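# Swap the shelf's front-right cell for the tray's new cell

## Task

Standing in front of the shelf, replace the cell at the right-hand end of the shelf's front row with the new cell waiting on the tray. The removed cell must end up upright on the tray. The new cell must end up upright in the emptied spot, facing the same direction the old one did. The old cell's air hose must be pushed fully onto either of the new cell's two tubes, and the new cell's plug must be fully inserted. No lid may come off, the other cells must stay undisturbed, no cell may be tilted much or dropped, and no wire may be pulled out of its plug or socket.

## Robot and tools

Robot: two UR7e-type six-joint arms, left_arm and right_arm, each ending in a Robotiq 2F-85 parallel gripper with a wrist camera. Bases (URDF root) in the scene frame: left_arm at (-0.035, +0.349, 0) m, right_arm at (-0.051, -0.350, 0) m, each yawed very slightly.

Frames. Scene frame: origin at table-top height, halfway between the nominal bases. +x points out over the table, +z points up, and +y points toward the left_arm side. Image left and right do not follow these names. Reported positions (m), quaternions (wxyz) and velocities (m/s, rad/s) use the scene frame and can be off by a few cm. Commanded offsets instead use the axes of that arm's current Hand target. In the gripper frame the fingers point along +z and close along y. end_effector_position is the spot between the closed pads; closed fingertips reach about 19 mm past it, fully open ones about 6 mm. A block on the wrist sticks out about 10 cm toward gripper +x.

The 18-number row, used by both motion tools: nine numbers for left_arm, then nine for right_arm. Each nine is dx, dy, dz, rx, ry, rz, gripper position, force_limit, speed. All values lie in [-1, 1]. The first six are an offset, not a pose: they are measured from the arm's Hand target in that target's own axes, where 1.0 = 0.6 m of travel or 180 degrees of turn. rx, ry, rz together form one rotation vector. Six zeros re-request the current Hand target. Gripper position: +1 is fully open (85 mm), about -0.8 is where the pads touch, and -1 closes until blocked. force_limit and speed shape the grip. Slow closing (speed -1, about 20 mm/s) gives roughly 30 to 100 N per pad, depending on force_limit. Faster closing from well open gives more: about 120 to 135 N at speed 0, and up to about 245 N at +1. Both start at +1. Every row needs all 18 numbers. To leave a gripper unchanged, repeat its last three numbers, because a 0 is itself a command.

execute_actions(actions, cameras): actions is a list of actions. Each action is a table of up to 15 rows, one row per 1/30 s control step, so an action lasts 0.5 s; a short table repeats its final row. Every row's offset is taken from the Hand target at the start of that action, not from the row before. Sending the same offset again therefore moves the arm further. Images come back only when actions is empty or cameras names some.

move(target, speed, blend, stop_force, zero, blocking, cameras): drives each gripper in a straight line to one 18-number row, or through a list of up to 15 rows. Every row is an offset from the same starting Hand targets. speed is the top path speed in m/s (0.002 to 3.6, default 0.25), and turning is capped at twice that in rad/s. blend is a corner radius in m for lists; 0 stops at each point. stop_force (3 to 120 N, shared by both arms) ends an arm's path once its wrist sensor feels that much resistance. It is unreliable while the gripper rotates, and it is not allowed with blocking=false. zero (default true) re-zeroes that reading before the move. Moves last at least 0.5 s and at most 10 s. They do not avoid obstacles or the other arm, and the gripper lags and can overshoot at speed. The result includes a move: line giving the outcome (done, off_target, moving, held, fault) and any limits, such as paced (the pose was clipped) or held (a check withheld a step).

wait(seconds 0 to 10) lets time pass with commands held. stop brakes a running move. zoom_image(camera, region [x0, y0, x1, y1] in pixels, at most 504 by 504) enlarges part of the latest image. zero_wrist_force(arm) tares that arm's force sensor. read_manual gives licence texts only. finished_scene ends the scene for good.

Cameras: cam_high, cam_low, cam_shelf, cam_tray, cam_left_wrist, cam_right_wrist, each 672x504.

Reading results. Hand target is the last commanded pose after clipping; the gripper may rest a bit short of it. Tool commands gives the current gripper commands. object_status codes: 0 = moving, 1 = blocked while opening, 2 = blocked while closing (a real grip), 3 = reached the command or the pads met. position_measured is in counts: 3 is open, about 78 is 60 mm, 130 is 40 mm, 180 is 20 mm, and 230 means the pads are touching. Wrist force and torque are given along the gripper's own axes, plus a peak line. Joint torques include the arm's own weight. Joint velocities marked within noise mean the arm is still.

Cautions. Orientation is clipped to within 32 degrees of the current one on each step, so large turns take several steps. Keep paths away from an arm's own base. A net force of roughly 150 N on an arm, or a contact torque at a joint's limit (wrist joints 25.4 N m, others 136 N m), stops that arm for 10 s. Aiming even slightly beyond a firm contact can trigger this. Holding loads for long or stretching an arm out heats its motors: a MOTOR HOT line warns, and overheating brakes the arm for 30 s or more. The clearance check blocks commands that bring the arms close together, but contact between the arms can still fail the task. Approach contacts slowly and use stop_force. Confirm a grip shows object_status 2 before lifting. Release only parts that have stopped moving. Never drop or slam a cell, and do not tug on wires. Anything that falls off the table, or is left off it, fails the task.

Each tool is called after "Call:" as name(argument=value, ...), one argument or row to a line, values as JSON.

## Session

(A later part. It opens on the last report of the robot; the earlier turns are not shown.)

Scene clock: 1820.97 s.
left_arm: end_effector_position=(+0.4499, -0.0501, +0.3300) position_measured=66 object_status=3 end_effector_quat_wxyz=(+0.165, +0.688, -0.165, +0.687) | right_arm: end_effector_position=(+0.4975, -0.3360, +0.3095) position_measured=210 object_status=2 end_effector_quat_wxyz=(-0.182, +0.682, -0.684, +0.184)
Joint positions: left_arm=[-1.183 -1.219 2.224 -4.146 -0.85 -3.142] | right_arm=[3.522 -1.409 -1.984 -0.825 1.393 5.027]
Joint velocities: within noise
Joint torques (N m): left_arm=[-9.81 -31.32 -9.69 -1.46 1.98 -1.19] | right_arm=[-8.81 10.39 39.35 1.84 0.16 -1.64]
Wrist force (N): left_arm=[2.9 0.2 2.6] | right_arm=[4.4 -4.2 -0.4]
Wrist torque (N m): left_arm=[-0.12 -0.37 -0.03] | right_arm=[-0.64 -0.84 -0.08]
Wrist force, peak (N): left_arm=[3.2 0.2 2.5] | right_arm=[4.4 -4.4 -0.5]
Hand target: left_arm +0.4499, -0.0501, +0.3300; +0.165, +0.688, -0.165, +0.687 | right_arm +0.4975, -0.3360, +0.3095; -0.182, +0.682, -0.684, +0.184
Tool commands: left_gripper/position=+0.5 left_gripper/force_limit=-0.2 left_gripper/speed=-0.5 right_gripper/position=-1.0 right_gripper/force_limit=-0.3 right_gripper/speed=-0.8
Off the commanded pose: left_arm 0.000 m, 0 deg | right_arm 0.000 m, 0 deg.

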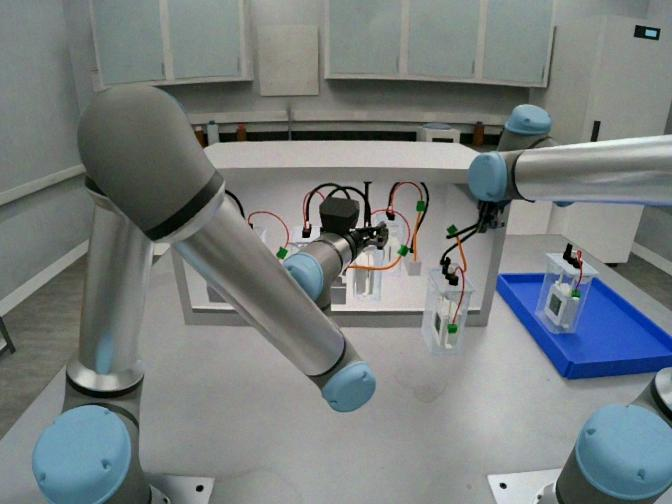

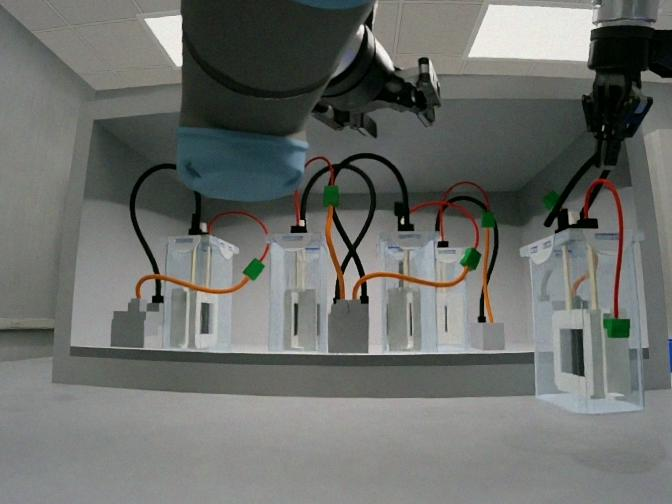

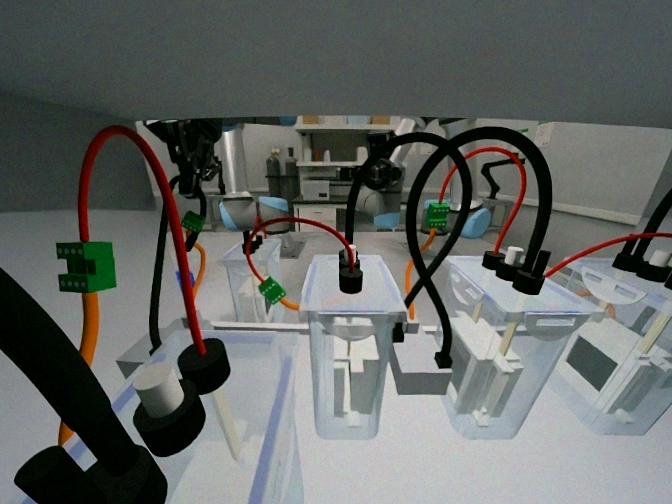

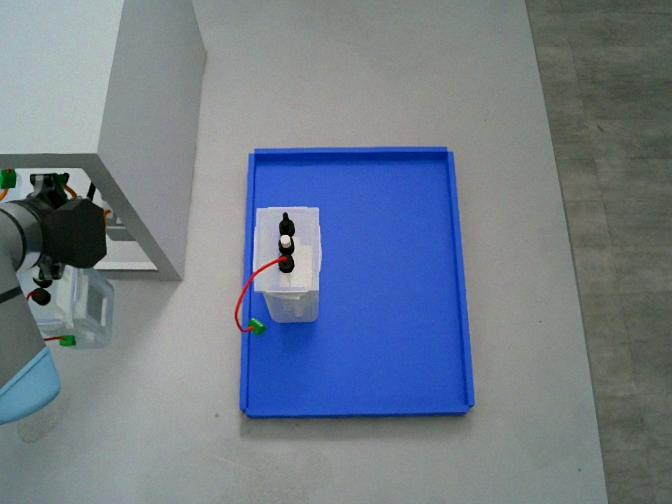

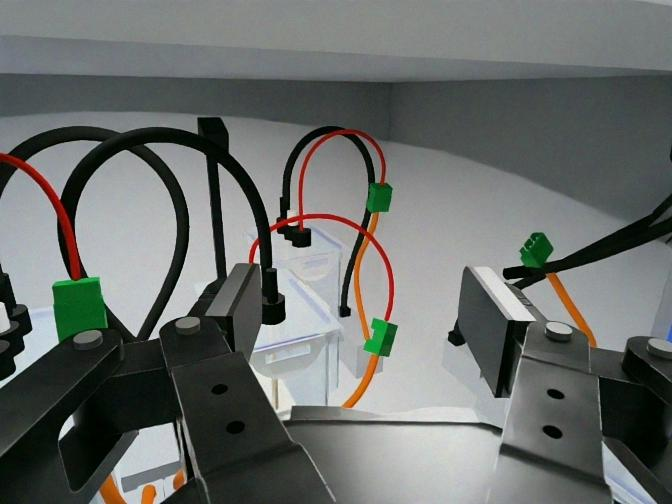

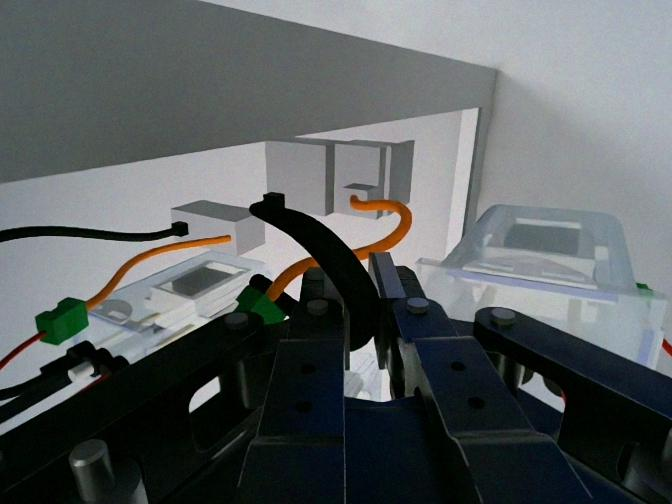

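Call:
move(
  target=[0,0,0,0,0,0,0.5,-0.2,-0.5,0,-0.025,-0.0433,0.0833,0,0,-1,-0.3,-0.8],
  speed=0.05,
  cameras=["all"],
)

Scene clock: 1907.20 s.
left_arm: end_effector_position=(+0.4499, -0.0501, +0.3300) position_measured=66 object_status=3 end_effector_quat_wxyz=(+0.165, +0.688, -0.165, +0.687) | right_arm: end_effector_position=(+0.4974, -0.3359, +0.3394) position_measured=210 object_status=2 end_effector_quat_wxyz=(-0.270, +0.653, -0.654, +0.271) end_effector_velocity=(+0.000, +0.001, +0.000) end_effector_angular_velocity=(+0.002, +0.005, +0.002)
Joint positions: left_arm=[-1.183 -1.219 2.224 -4.146 -0.85 -3.142] | right_arm=[3.576 -1.323 -2.131 -0.517 1.281 5.013]
Joint velocities: left_arm=[within noise] | right_arm=[0 -0.001 0.002 -0.005 0.005 0.001]
Joint torques (N m): left_arm=[-8.98 -30.86 -10.84 -1.13 1.98 -1.26] | right_arm=[-8.33 10.26 39.76 2.29 0.33 -0.13]
Wrist force (N): left_arm=[2.9 0.0 2.4] | right_arm=[3.2 -1.6 2.2]
Wrist torque (N m): left_arm=[-0.15 -0.39 -0.03] | right_arm=[-0.50 -0.76 0.03]
Wrist force, peak (N): left_arm=[3.3 0.2 2.7] | right_arm=[4.4 -4.3 -0.5]
Hand target: left_arm +0.4499, -0.0501, +0.3300; +0.165, +0.688, -0.165, +0.687 | right_arm +0.4975, -0.3359, +0.3395; -0.270, +0.653, -0.654, +0.271
Off the commanded pose: left_arm 0.000 m, 0 deg | right_arm 0.000 m, 0 deg.
move: done

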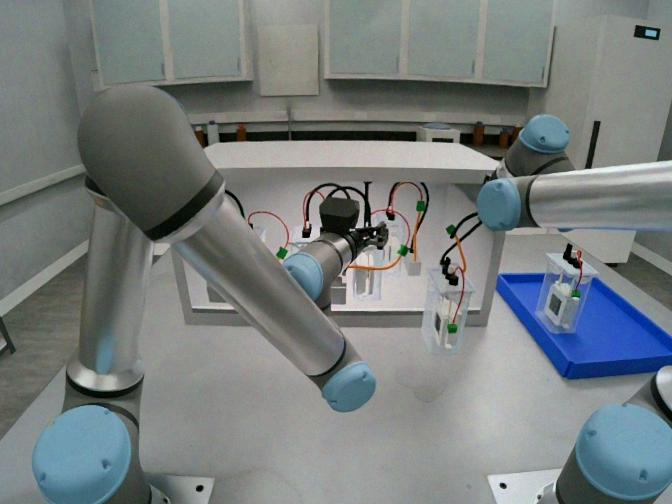

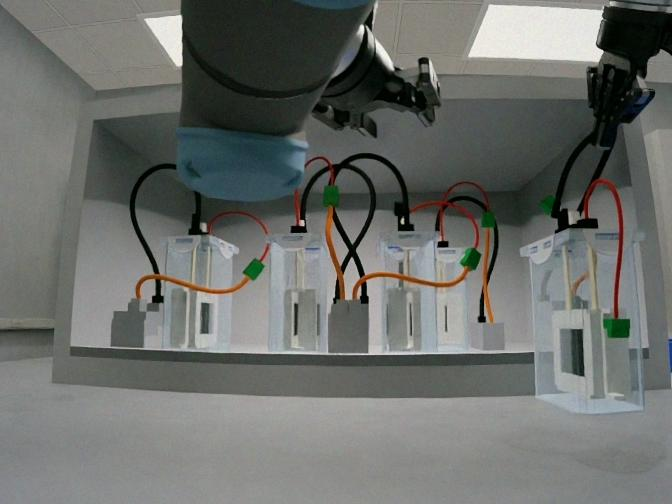

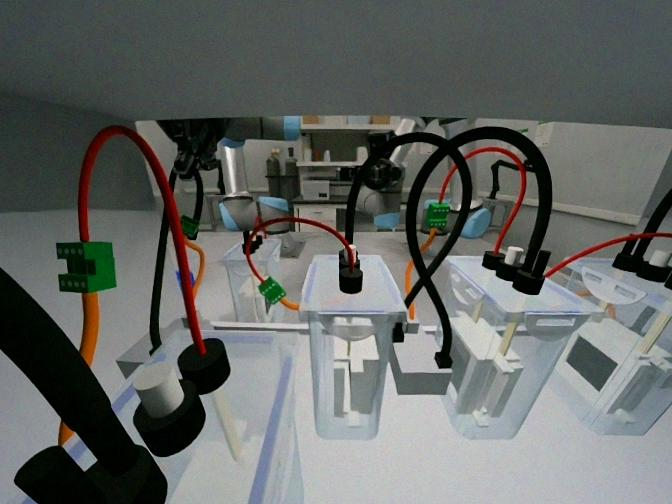

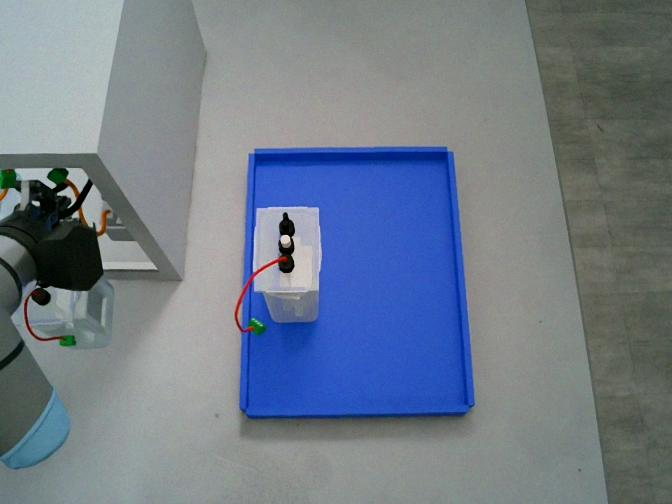

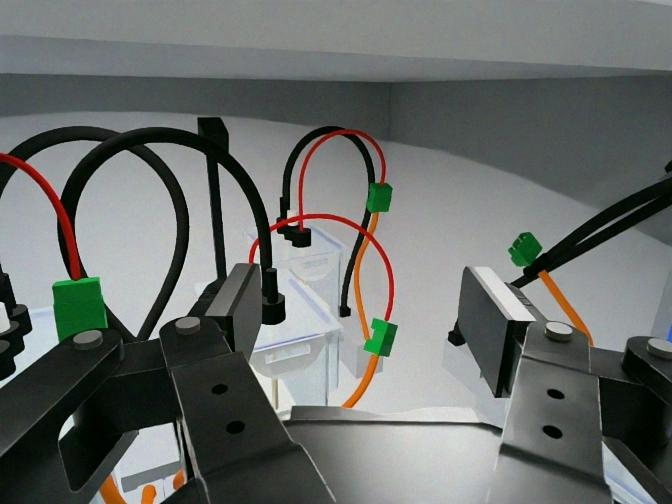

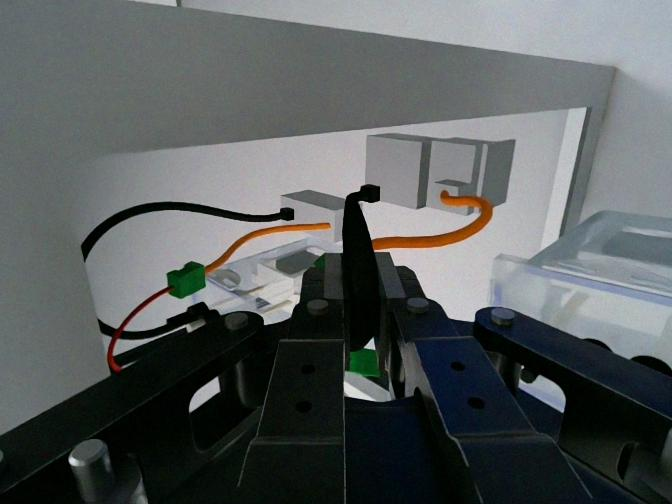

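Call:
zoom_image(
  camera="cam_low",
  region=[520, 90, 672, 250],
)

Call:
zoom_image(
  camera="cam_left_wrist",
  region=[470, 150, 672, 330],
)

Call:
zoom_image(
  camera="cam_shelf",
  region=[140, 120, 260, 290],
)

Call:
zoom_image(
  camera="cam_right_wrist",
  region=[250, 170, 450, 400],
)

Scaled by 3.150 from the camera's 672x504 image, which has a finer 960x720 frame.

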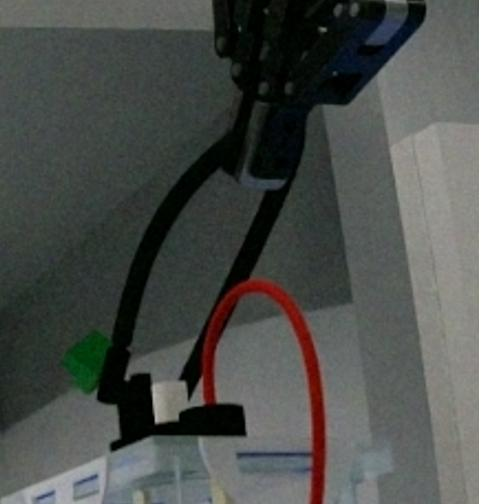

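Scaled by 2.495 from the camera's 672x504 image, which has a finer 960x720 frame.

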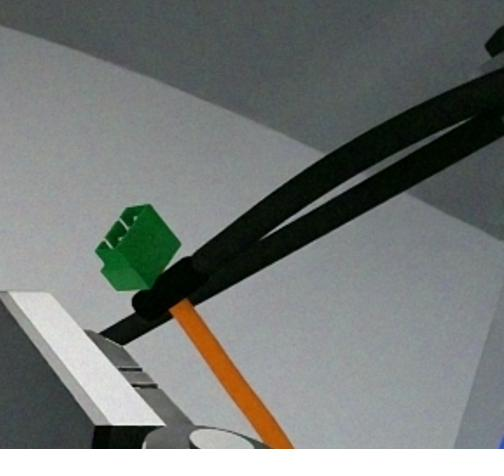

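Scaled by 2.965 from the camera's 672x504 image, which has a finer 960x720 frame.

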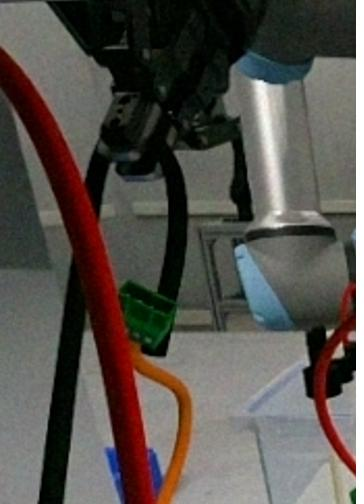

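Scaled by 2.191 from the camera's 672x504 image, which has a finer 960x720 frame.

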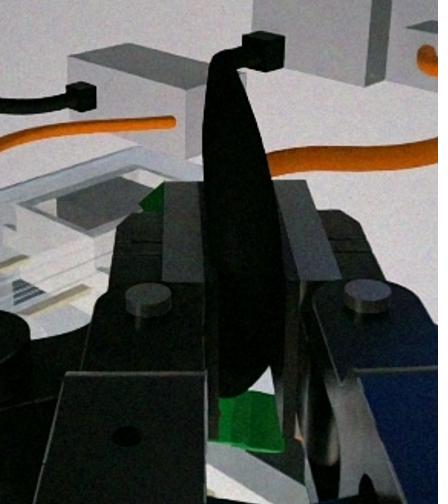

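Call:
move(
  target=[-0.06,0.14,0.165,-0.2287,0.0688,0.1775,0,-0.2,-0.5,0,0,0,0,0,0,-1,-0.3,-0.8],
  speed=0.12,
  cameras=["cam_high","cam_low","cam_left_wrist","cam_right_wrist"],
)

Scene clock: 1937.10 s.
left_arm: end_effector_position=(+0.4999, -0.1698, +0.2940) position_measured=129 object_status=3 end_effector_quat_wxyz=(+0.218, +0.441, -0.553, +0.672) | right_arm: end_effector_position=(+0.4975, -0.3359, +0.3395) position_measured=210 object_status=2 end_effector_quat_wxyz=(-0.270, +0.653, -0.654, +0.271)
Joint positions: left_arm=[-0.807 -0.913 1.802 -4.03 -1.966 -2.557] | right_arm=[3.576 -1.323 -2.131 -0.517 1.281 5.013]
Joint torques (N m): left_arm=[-10.4 -48.85 -11.84 -2.35 -0.03 -0.17] | right_arm=[-9.67 7.39 38.72 2.29 0.35 2.16]
Wrist force (N): left_arm=[1.7 0.0 2.9] | right_arm=[3.1 -1.9 2.1]
Wrist torque (N m): left_arm=[-0.19 -0.16 0.21] | right_arm=[-0.52 -0.75 0.04]
Wrist force, peak (N): left_arm=[2.4 0.1 3.6] | right_arm=[3.3 -1.6 2.4]
Hand target: left_arm +0.4998, -0.1699, +0.2940; +0.218, +0.440, -0.553, +0.672 | right_arm +0.4975, -0.3359, +0.3395; -0.270, +0.653, -0.654, +0.271
Off the commanded pose: left_arm 0.000 m, 0 deg | right_arm 0.000 m, 0 deg.
move: done
Images, in order (width x height): cam_high 672x504, cam_low 672x504, cam_left_wrist 672x504, cam_right_wrist 672x504.

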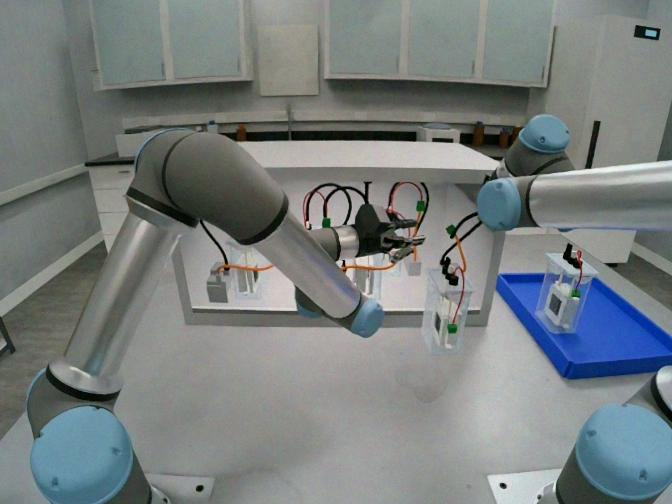

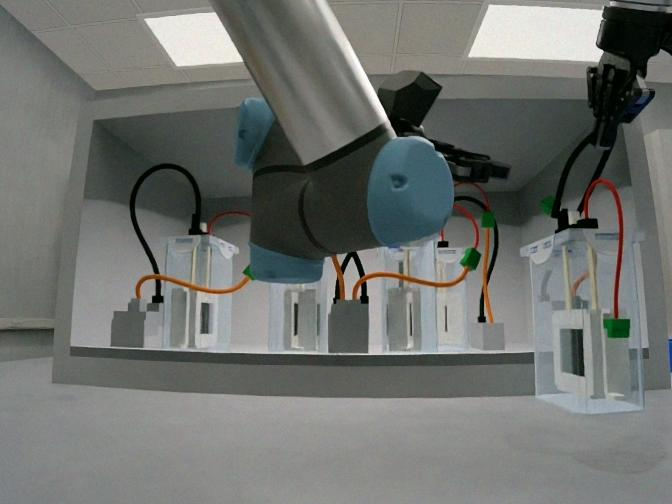

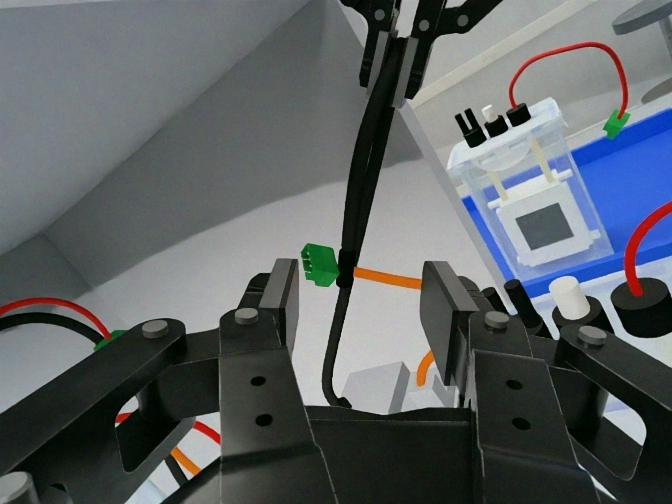

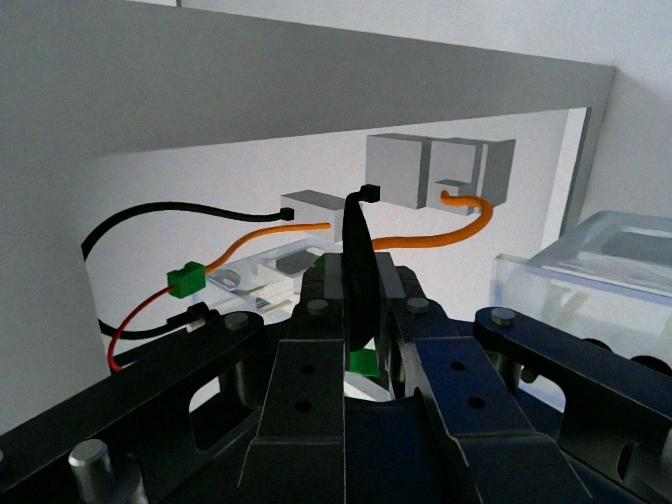

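Call:
zoom_image(
  camera="cam_left_wrist",
  region=[280, 60, 500, 310],
)

Scaled by 2.016 from the camera's 672x504 image, which has a finer 960x720 frame.

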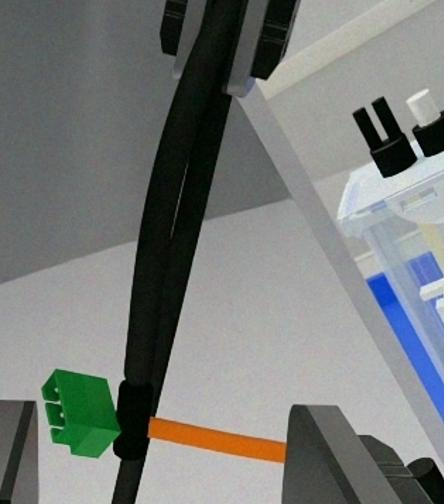

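Call:
move(
  target=[0.003,-0.001,0.15,0,0,0,-0.21,-0.2,-0.5,0,0,0,0,0,0,-1,-0.3,-0.8],
  speed=0.1,
  cameras=["cam_low","cam_shelf","cam_left_wrist","cam_right_wrist"],
)

Scene clock: 1961.57 s.
left_arm: end_effector_position=(+0.5309, -0.2544, +0.2957) position_measured=155 object_status=3 end_effector_quat_wxyz=(+0.218, +0.440, -0.553, +0.672) | right_arm: end_effector_position=(+0.4975, -0.3359, +0.3395) position_measured=210 object_status=2 end_effector_quat_wxyz=(-0.270, +0.653, -0.654, +0.271)
Joint positions: left_arm=[-0.867 -0.794 1.551 -3.898 -1.906 -2.557] | right_arm=[3.576 -1.323 -2.131 -0.517 1.281 5.013]
Joint torques (N m): left_arm=[7.68 -48.77 -24.37 -1.95 -2.22 -1.2] | right_arm=[-9.05 7.61 38.19 2.4 0.55 2.34]
Wrist force (N): left_arm=[2.0 0.2 3.0] | right_arm=[3.1 -1.9 2.0]
Wrist torque (N m): left_arm=[-0.14 -0.21 0.21] | right_arm=[-0.52 -0.74 0.04]
Wrist force, peak (N): left_arm=[2.1 0.3 4.6] | right_arm=[3.3 -2.0 2.2]
Hand target: left_arm +0.5309, -0.2544, +0.2958; +0.218, +0.440, -0.553, +0.672 | right_arm +0.4975, -0.3359, +0.3395; -0.270, +0.653, -0.654, +0.271
Off the commanded pose: left_arm 0.000 m, 0 deg | right_arm 0.000 m, 0 deg.
move: done
Images, in order (width x height): cam_low 672x504, cam_shelf 672x504, cam_left_wrist 672x504, cam_right_wrist 672x504.

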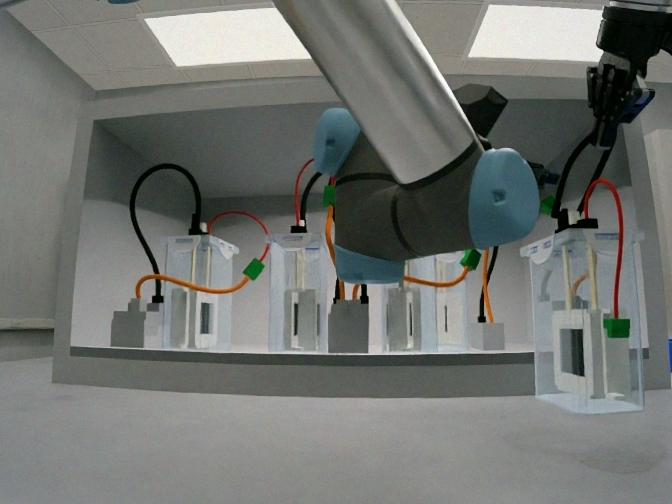

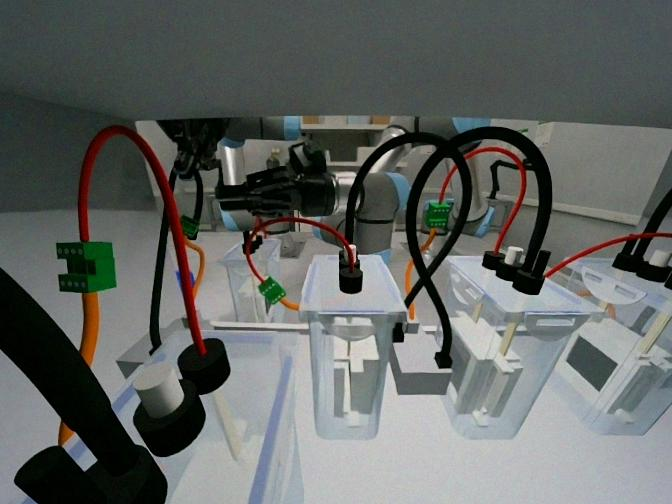

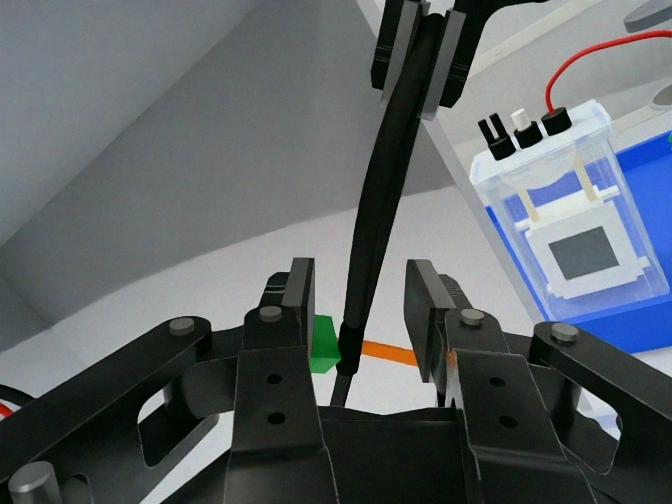

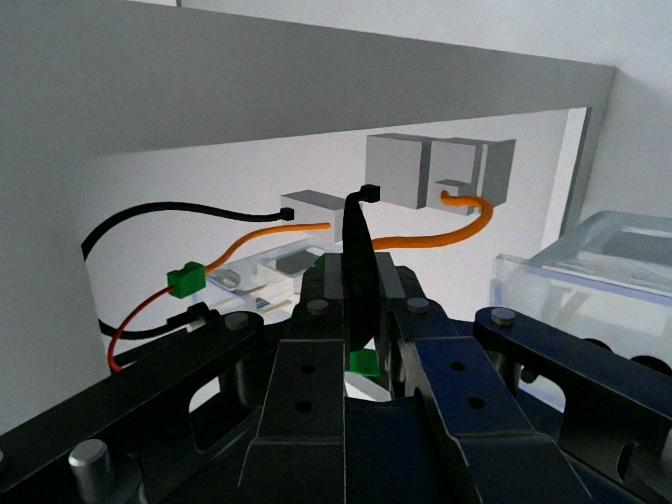

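Call:
move(
  target=[0,0,0.0675,0,0,0,-0.21,-0.2,-0.5,0,0,0,0,0,0,-1,-0.3,-0.8],
  speed=0.06,
  cameras=["cam_low","cam_shelf","cam_left_wrist","cam_right_wrist"],
)

Scene clock: 1968.00 s.
left_arm: end_effector_position=(+0.5451, -0.2923, +0.2957) position_measured=155 object_status=3 end_effector_quat_wxyz=(+0.218, +0.441, -0.553, +0.672) | right_arm: end_effector_position=(+0.4975, -0.3359, +0.3395) position_measured=210 object_status=2 end_effector_quat_wxyz=(-0.270, +0.653, -0.654, +0.271)
Joint positions: left_arm=[-0.889 -0.731 1.423 -3.833 -1.885 -2.557] | right_arm=[3.576 -1.323 -2.131 -0.517 1.281 5.013]
Joint torques (N m): left_arm=[8.77 -54.76 -17.02 -2.93 -2.1 -1.18] | right_arm=[-9.03 6.87 37.32 2.34 0.25 2.35]
Wrist force (N): left_arm=[1.7 0.3 3.4] | right_arm=[3.1 -1.8 2.2]
Wrist torque (N m): left_arm=[-0.12 -0.17 0.22] | right_arm=[-0.52 -0.74 0.04]
Wrist force, peak (N): left_arm=[2.1 0.1 4.2] | right_arm=[3.4 -2.2 2.0]
Hand target: left_arm +0.5451, -0.2923, +0.2958; +0.218, +0.440, -0.553, +0.672 | right_arm +0.4975, -0.3359, +0.3395; -0.270, +0.653, -0.654, +0.271
Off the commanded pose: left_arm 0.000 m, 0 deg | right_arm 0.000 m, 0 deg.
move: done
Images, in order (width x height): cam_low 672x504, cam_shelf 672x504, cam_left_wrist 672x504, cam_right_wrist 672x504.

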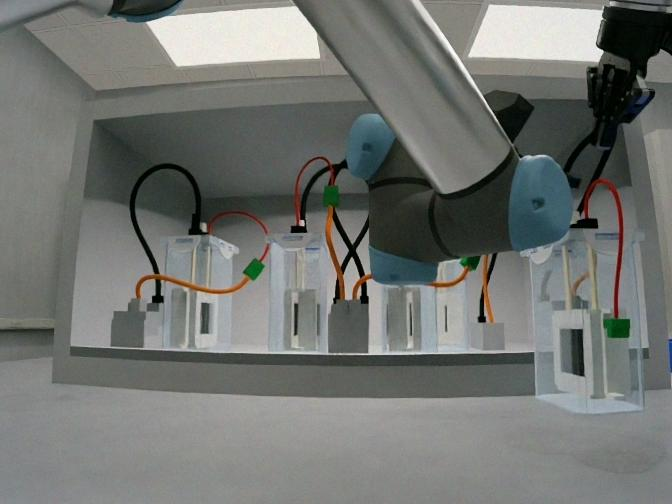

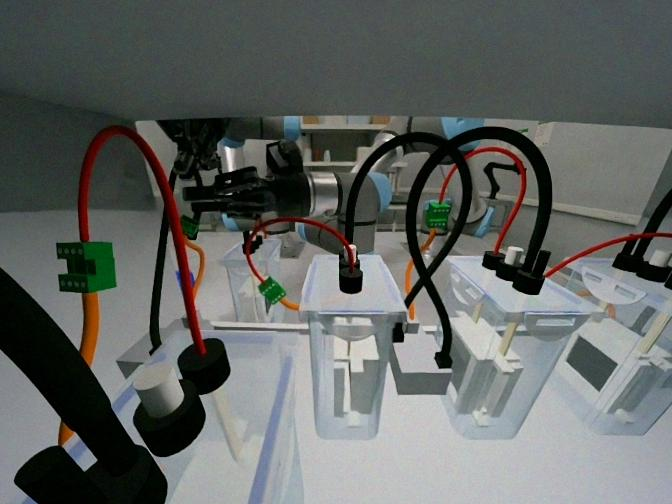

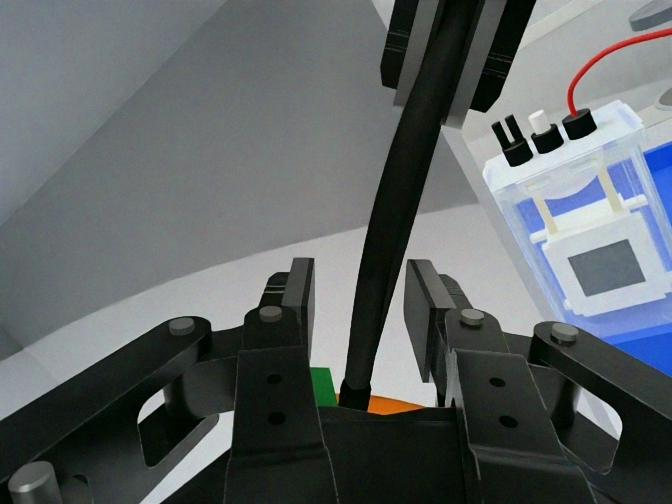

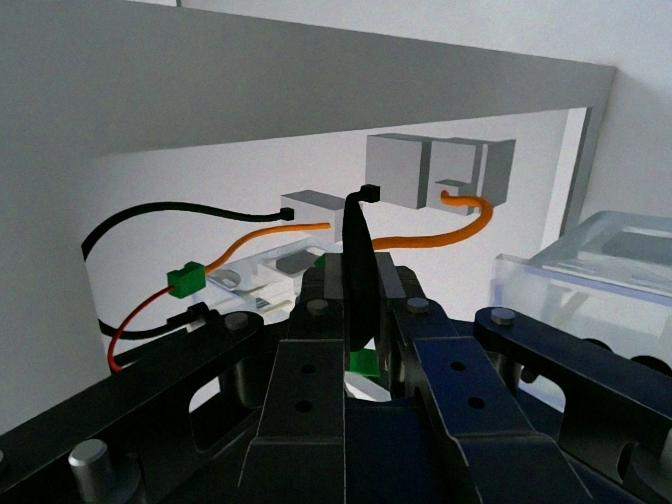

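Call:
execute_actions(
  actions=[
    [[0,0,0,0,0,0,-1,-0.3,-0.8,0,0,0,0,0,0,-1,-0.3,-0.8]],
  ],
  cameras=["cam_left_wrist"],
)

Scene clock: 1973.73 s.
left_arm: end_effector_position=(+0.5451, -0.2923, +0.2958) position_measured=211 object_status=0 end_effector_quat_wxyz=(+0.218, +0.440, -0.553, +0.672) | right_arm: end_effector_position=(+0.4975, -0.3359, +0.3395) position_measured=210 object_status=2 end_effector_quat_wxyz=(-0.270, +0.653, -0.654, +0.271)
Joint positions: left_arm=[-0.889 -0.731 1.423 -3.833 -1.885 -2.557] | right_arm=[3.576 -1.323 -2.131 -0.517 1.281 5.013]
Joint torques (N m): left_arm=[8.66 -57.46 -26.14 -1.02 -1.83 -0.89] | right_arm=[-9.26 7.52 36.68 2.38 0.3 2.23]
Wrist force (N): left_arm=[2.5 0.2 3.4] | right_arm=[3.0 -1.9 2.2]
Wrist torque (N m): left_arm=[-0.17 -0.22 0.22] | right_arm=[-0.50 -0.76 0.04]
Wrist force, peak (N): left_arm=[2.6 0.4 3.4] | right_arm=[3.1 -2.1 2.5]
Hand target: left_arm +0.5451, -0.2923, +0.2958; +0.218, +0.440, -0.553, +0.672 | right_arm +0.4975, -0.3359, +0.3395; -0.270, +0.653, -0.654, +0.271
Off the commanded pose: left_arm 0.000 m, 0 deg | right_arm 0.000 m, 0 deg.
Step readings (end_effector_position of left_arm | right_arm):
0: (+0.5451, -0.2923, +0.2958) | (+0.4975, -0.3359, +0.3395)
1: (+0.5451, -0.2923, +0.2958) | (+0.4975, -0.3359, +0.3395)
2: (+0.5451, -0.2923, +0.2958) | (+0.4975, -0.3359, +0.3395)
4: (+0.5451, -0.2923, +0.2958) | (+0.4975, -0.3359, +0.3395)
8: (+0.5451, -0.2923, +0.2958) | (+0.4975, -0.3359, +0.3395)
15: (+0.5451, -0.2923, +0.2958) | (+0.4975, -0.3359, +0.3395)
Images, in order (width x height): cam_left_wrist 672x504.

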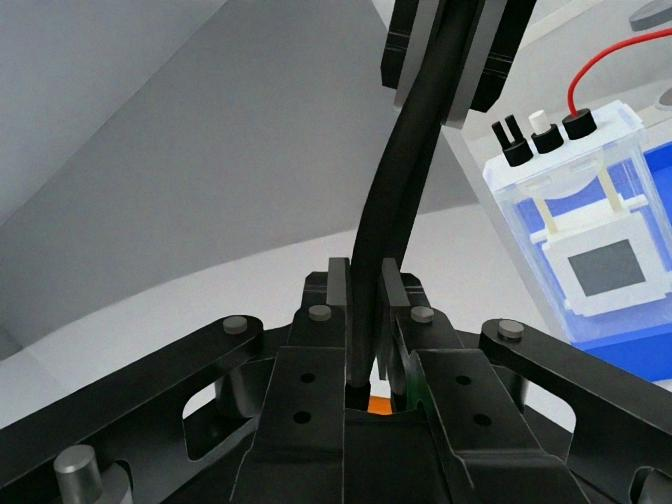

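Call:
move(
  target=[
    [0,0,0,0,0,0,-1,-0.3,-0.8,0,0,0,0,0,0,-0.4,-0.3,-0.8],
    [0,0,0,0,0,0,-1,-0.3,-0.8,0,0,-0.17,0,0,0,-0.4,-0.3,-0.8],
  ],
  speed=0.06,
  cameras=["cam_low","cam_shelf","cam_left_wrist","cam_right_wrist"],
)

Scene clock: 1979.50 s.
left_arm: end_effector_position=(+0.5451, -0.2923, +0.2958) position_measured=211 object_status=2 end_effector_quat_wxyz=(+0.218, +0.440, -0.553, +0.672) | right_arm: end_effector_position=(+0.4254, -0.3356, +0.4118) position_measured=179 object_status=3 end_effector_quat_wxyz=(-0.270, +0.653, -0.654, +0.271)
Joint positions: left_arm=[-0.889 -0.731 1.423 -3.833 -1.885 -2.557] | right_arm=[3.684 -1.071 -2.09 -0.838 1.21 5.098]
Joint torques (N m): left_arm=[3.21 -53.31 -19.05 -2.18 1.37 -0.74] | right_arm=[-8.24 -2.76 15.08 4.06 0.76 -2.22]
Wrist force (N): left_arm=[1.7 0.3 3.3] | right_arm=[4.8 -2.6 -5.9]
Wrist torque (N m): left_arm=[-0.14 -0.20 0.21] | right_arm=[-0.49 -0.68 0.01]
Wrist force, peak (N): left_arm=[2.6 0.3 3.5] | right_arm=[4.9 -2.9 -6.9]
Hand target: left_arm +0.5451, -0.2923, +0.2958; +0.218, +0.440, -0.553, +0.672 | right_arm +0.4254, -0.3357, +0.4116; -0.270, +0.653, -0.654, +0.271
Off the commanded pose: left_arm 0.000 m, 0 deg | right_arm 0.000 m, 0 deg.
move: done
Images, in order (width x height): cam_low 672x504, cam_shelf 672x504, cam_left_wrist 672x504, cam_right_wrist 672x504.

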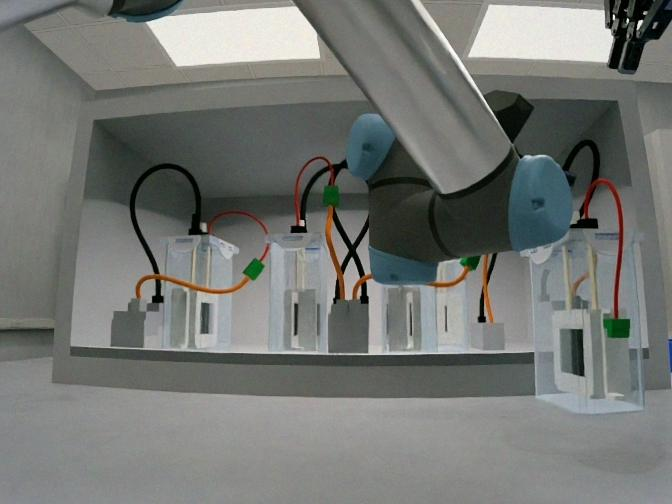

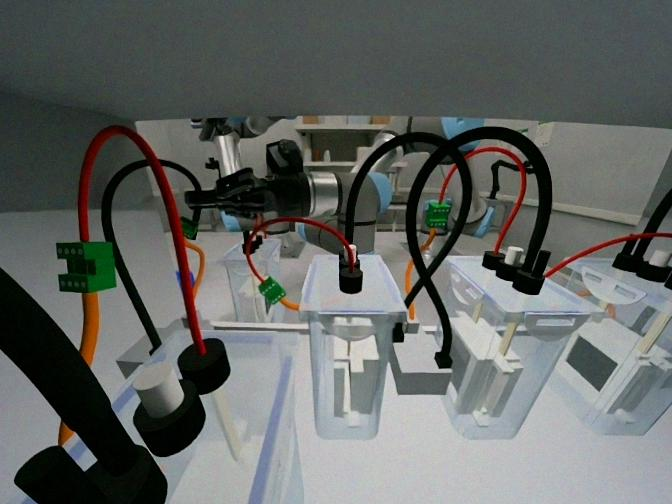

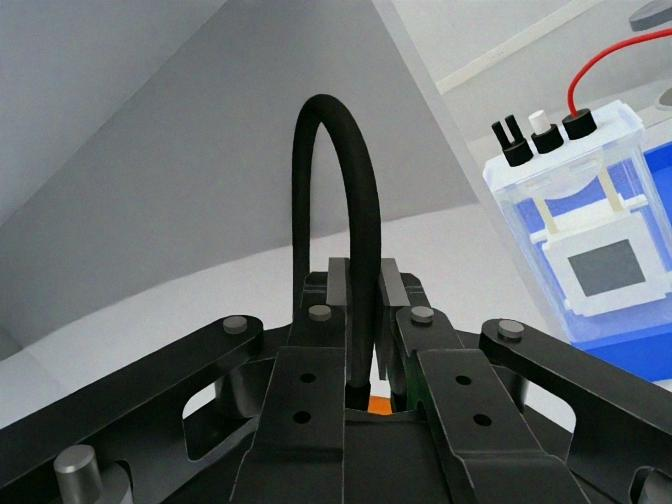

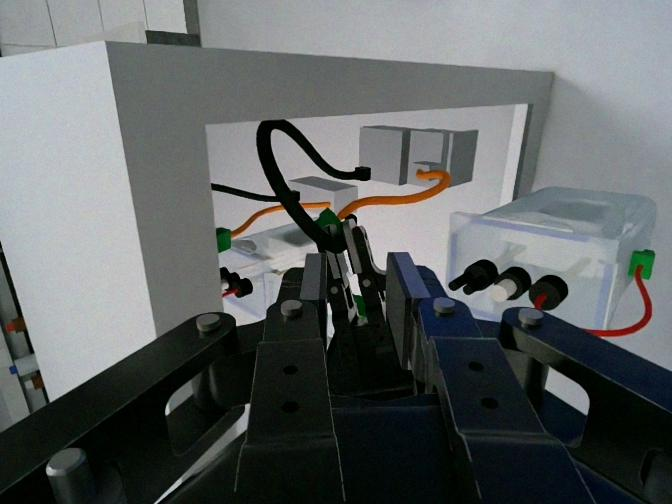

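Call:
zoom_image(
  camera="cam_left_wrist",
  region=[300, 240, 460, 430],
)

Call:
zoom_image(
  camera="cam_right_wrist",
  region=[220, 110, 460, 340],
)

Scaled by 2.653 from the camera's 672x504 image, which has a finer 960x720 frame.

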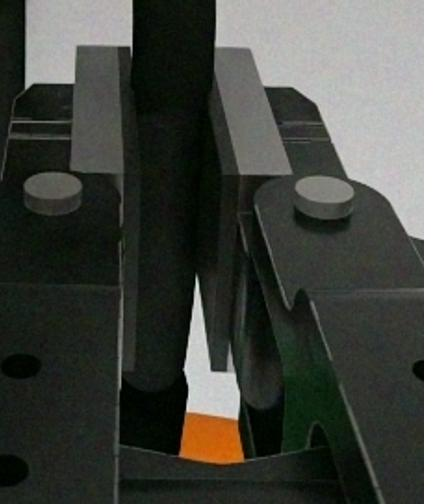

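Scaled by 2.100 from the camera's 672x504 image, which has a finer 960x720 frame.

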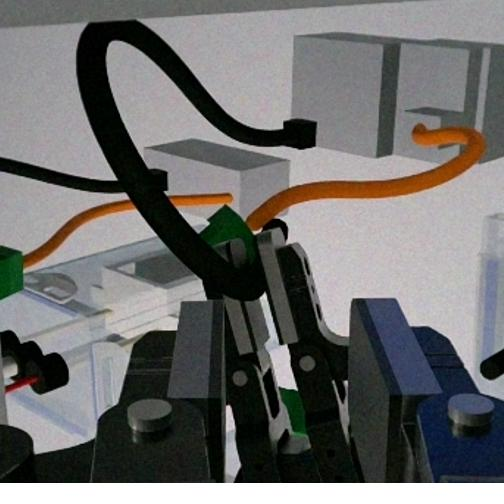

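Call:
move(
  target=[0,0,0,0,0,0,-1,-0.3,-0.8,0.133,-0.094,-0.094,0,0,0,-0.4,-0.3,-0.8],
  speed=0.15,
  cameras=["cam_left_wrist","cam_right_wrist","cam_high"],
)

Scene clock: 1993.23 s.
left_arm: end_effector_position=(+0.5451, -0.2923, +0.2958) position_measured=211 object_status=2 end_effector_quat_wxyz=(+0.218, +0.440, -0.553, +0.672) | right_arm: end_effector_position=(+0.4252, -0.4153, +0.4913) position_measured=179 object_status=3 end_effector_quat_wxyz=(-0.270, +0.653, -0.654, +0.271)
Joint positions: left_arm=[-0.889 -0.731 1.423 -3.833 -1.885 -2.557] | right_arm=[3.407 -1.112 -1.876 -0.955 1.398 4.887]
Joint torques (N m): left_arm=[-4.89 -50.31 -15.15 -2.95 1.45 -0.54] | right_arm=[-8.49 17.71 29.31 4.59 0.11 -0.26]
Wrist force (N): left_arm=[1.7 0.4 3.1] | right_arm=[5.2 -2.1 -6.6]
Wrist torque (N m): left_arm=[-0.14 -0.19 0.21] | right_arm=[-0.41 -0.71 -0.05]
Wrist force, peak (N): left_arm=[2.1 0.2 3.5] | right_arm=[6.5 -3.5 -7.6]
Hand target: left_arm +0.5451, -0.2923, +0.2958; +0.218, +0.440, -0.553, +0.672 | right_arm +0.4252, -0.4154, +0.4915; -0.270, +0.653, -0.654, +0.271
Off the commanded pose: left_arm 0.000 m, 0 deg | right_arm 0.000 m, 0 deg.
move: done
Images, in order (width x height): cam_high 672x504, cam_left_wrist 672x504, cam_right_wrist 672x504.

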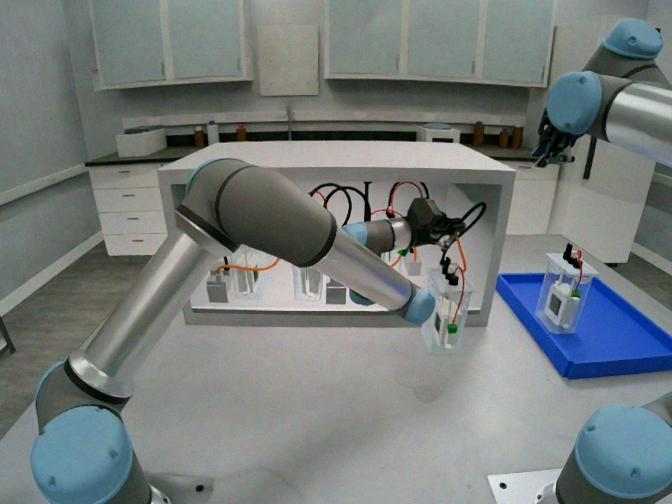

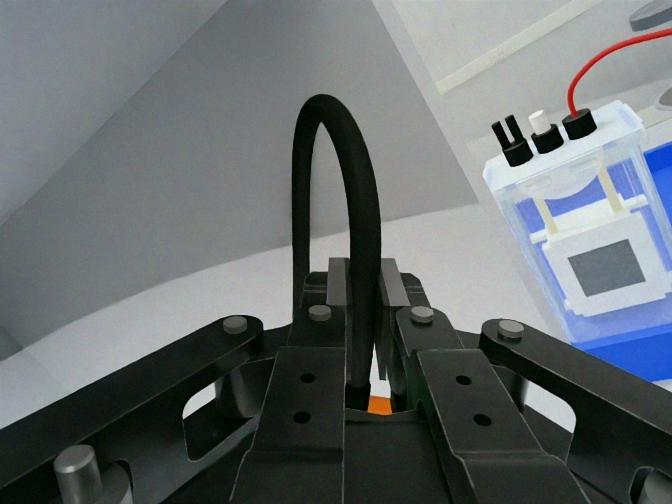

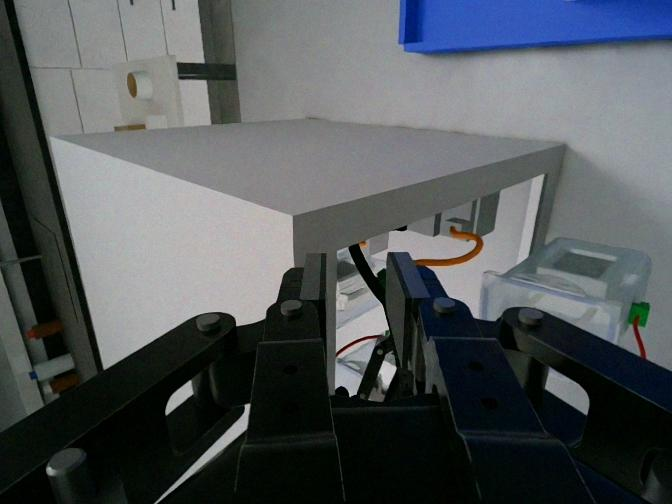

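Call:
move(
  target=[
    [0.0722,-0.042,-0.0588,0,0,0,-1,-0.3,-0.8,0,0,0,0,0,0,-0.4,-0.3,-0.8],
    [0.110,0.018,-0.130,0,0,-0.186,-1,-0.3,-0.8,0,0,0,0,0,0,-0.4,-0.3,-0.8],
  ],
  speed=0.08,
  blend=[0.02,0],
  cameras=["cam_low","cam_shelf","cam_left_wrist","cam_right_wrist"],
)

Scene clock: 2004.37 s.
left_arm: end_effector_position=(+0.4752, -0.2352, +0.3450) position_measured=211 object_status=2 end_effector_quat_wxyz=(+0.403, +0.581, -0.403, +0.581) | right_arm: end_effector_position=(+0.4252, -0.4154, +0.4915) position_measured=179 object_status=3 end_effector_quat_wxyz=(-0.270, +0.653, -0.654, +0.271)
Joint positions: left_arm=[-0.925 -0.972 1.725 -3.894 -1.848 -3.141] | right_arm=[3.406 -1.112 -1.875 -0.955 1.398 4.886]
Joint torques (N m): left_arm=[6.29 -34.32 -27 -1.14 -1.07 0.31] | right_arm=[-8.41 17.43 38.31 2.69 1.01 -1.81]
Wrist force (N): left_arm=[2.4 -0.3 2.6] | right_arm=[5.1 -2.6 -6.4]
Wrist torque (N m): left_arm=[-0.14 -0.43 -0.10] | right_arm=[-0.49 -0.68 -0.05]
Wrist force, peak (N): left_arm=[1.0 0.8 4.0] | right_arm=[5.4 -2.4 -6.7]
Hand target: left_arm +0.4752, -0.2352, +0.3449; +0.403, +0.581, -0.403, +0.581 | right_arm +0.4252, -0.4154, +0.4915; -0.270, +0.653, -0.654, +0.271
Off the commanded pose: left_arm 0.000 m, 0 deg | right_arm 0.000 m, 0 deg.
move: done
Images, in order (width x height): cam_low 672x504, cam_shelf 672x504, cam_left_wrist 672x504, cam_right_wrist 672x504.

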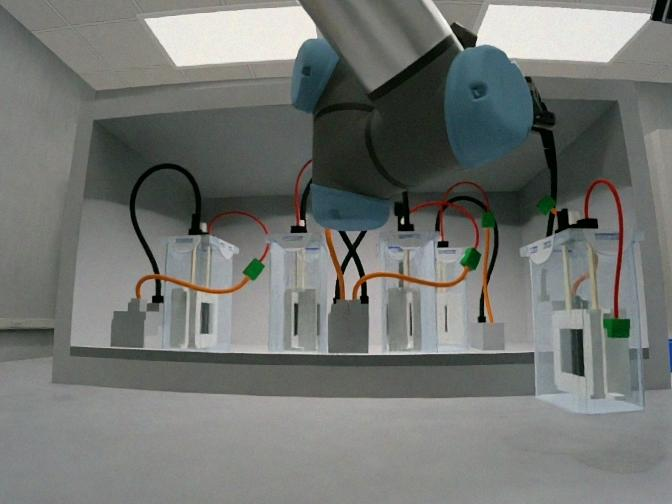

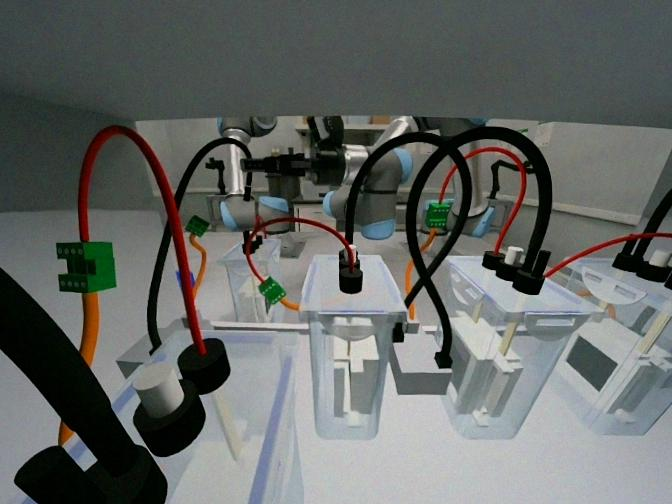

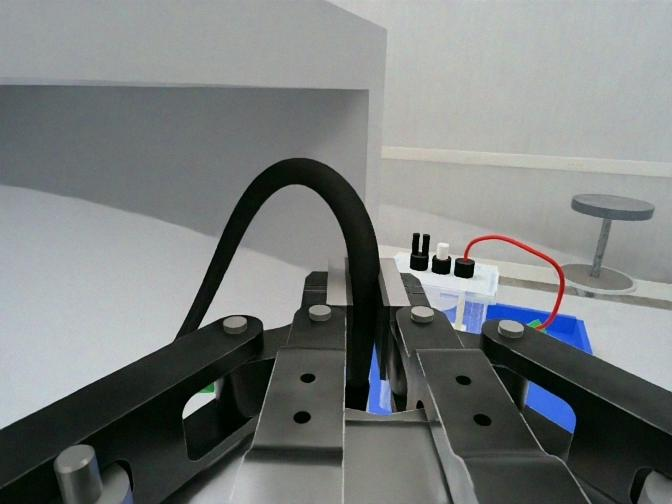

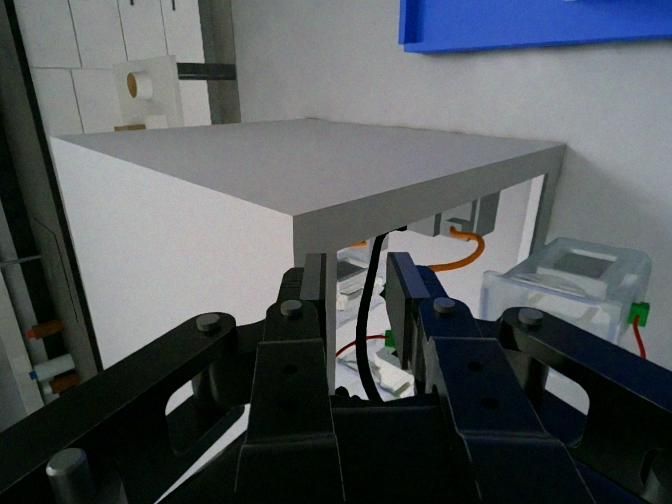

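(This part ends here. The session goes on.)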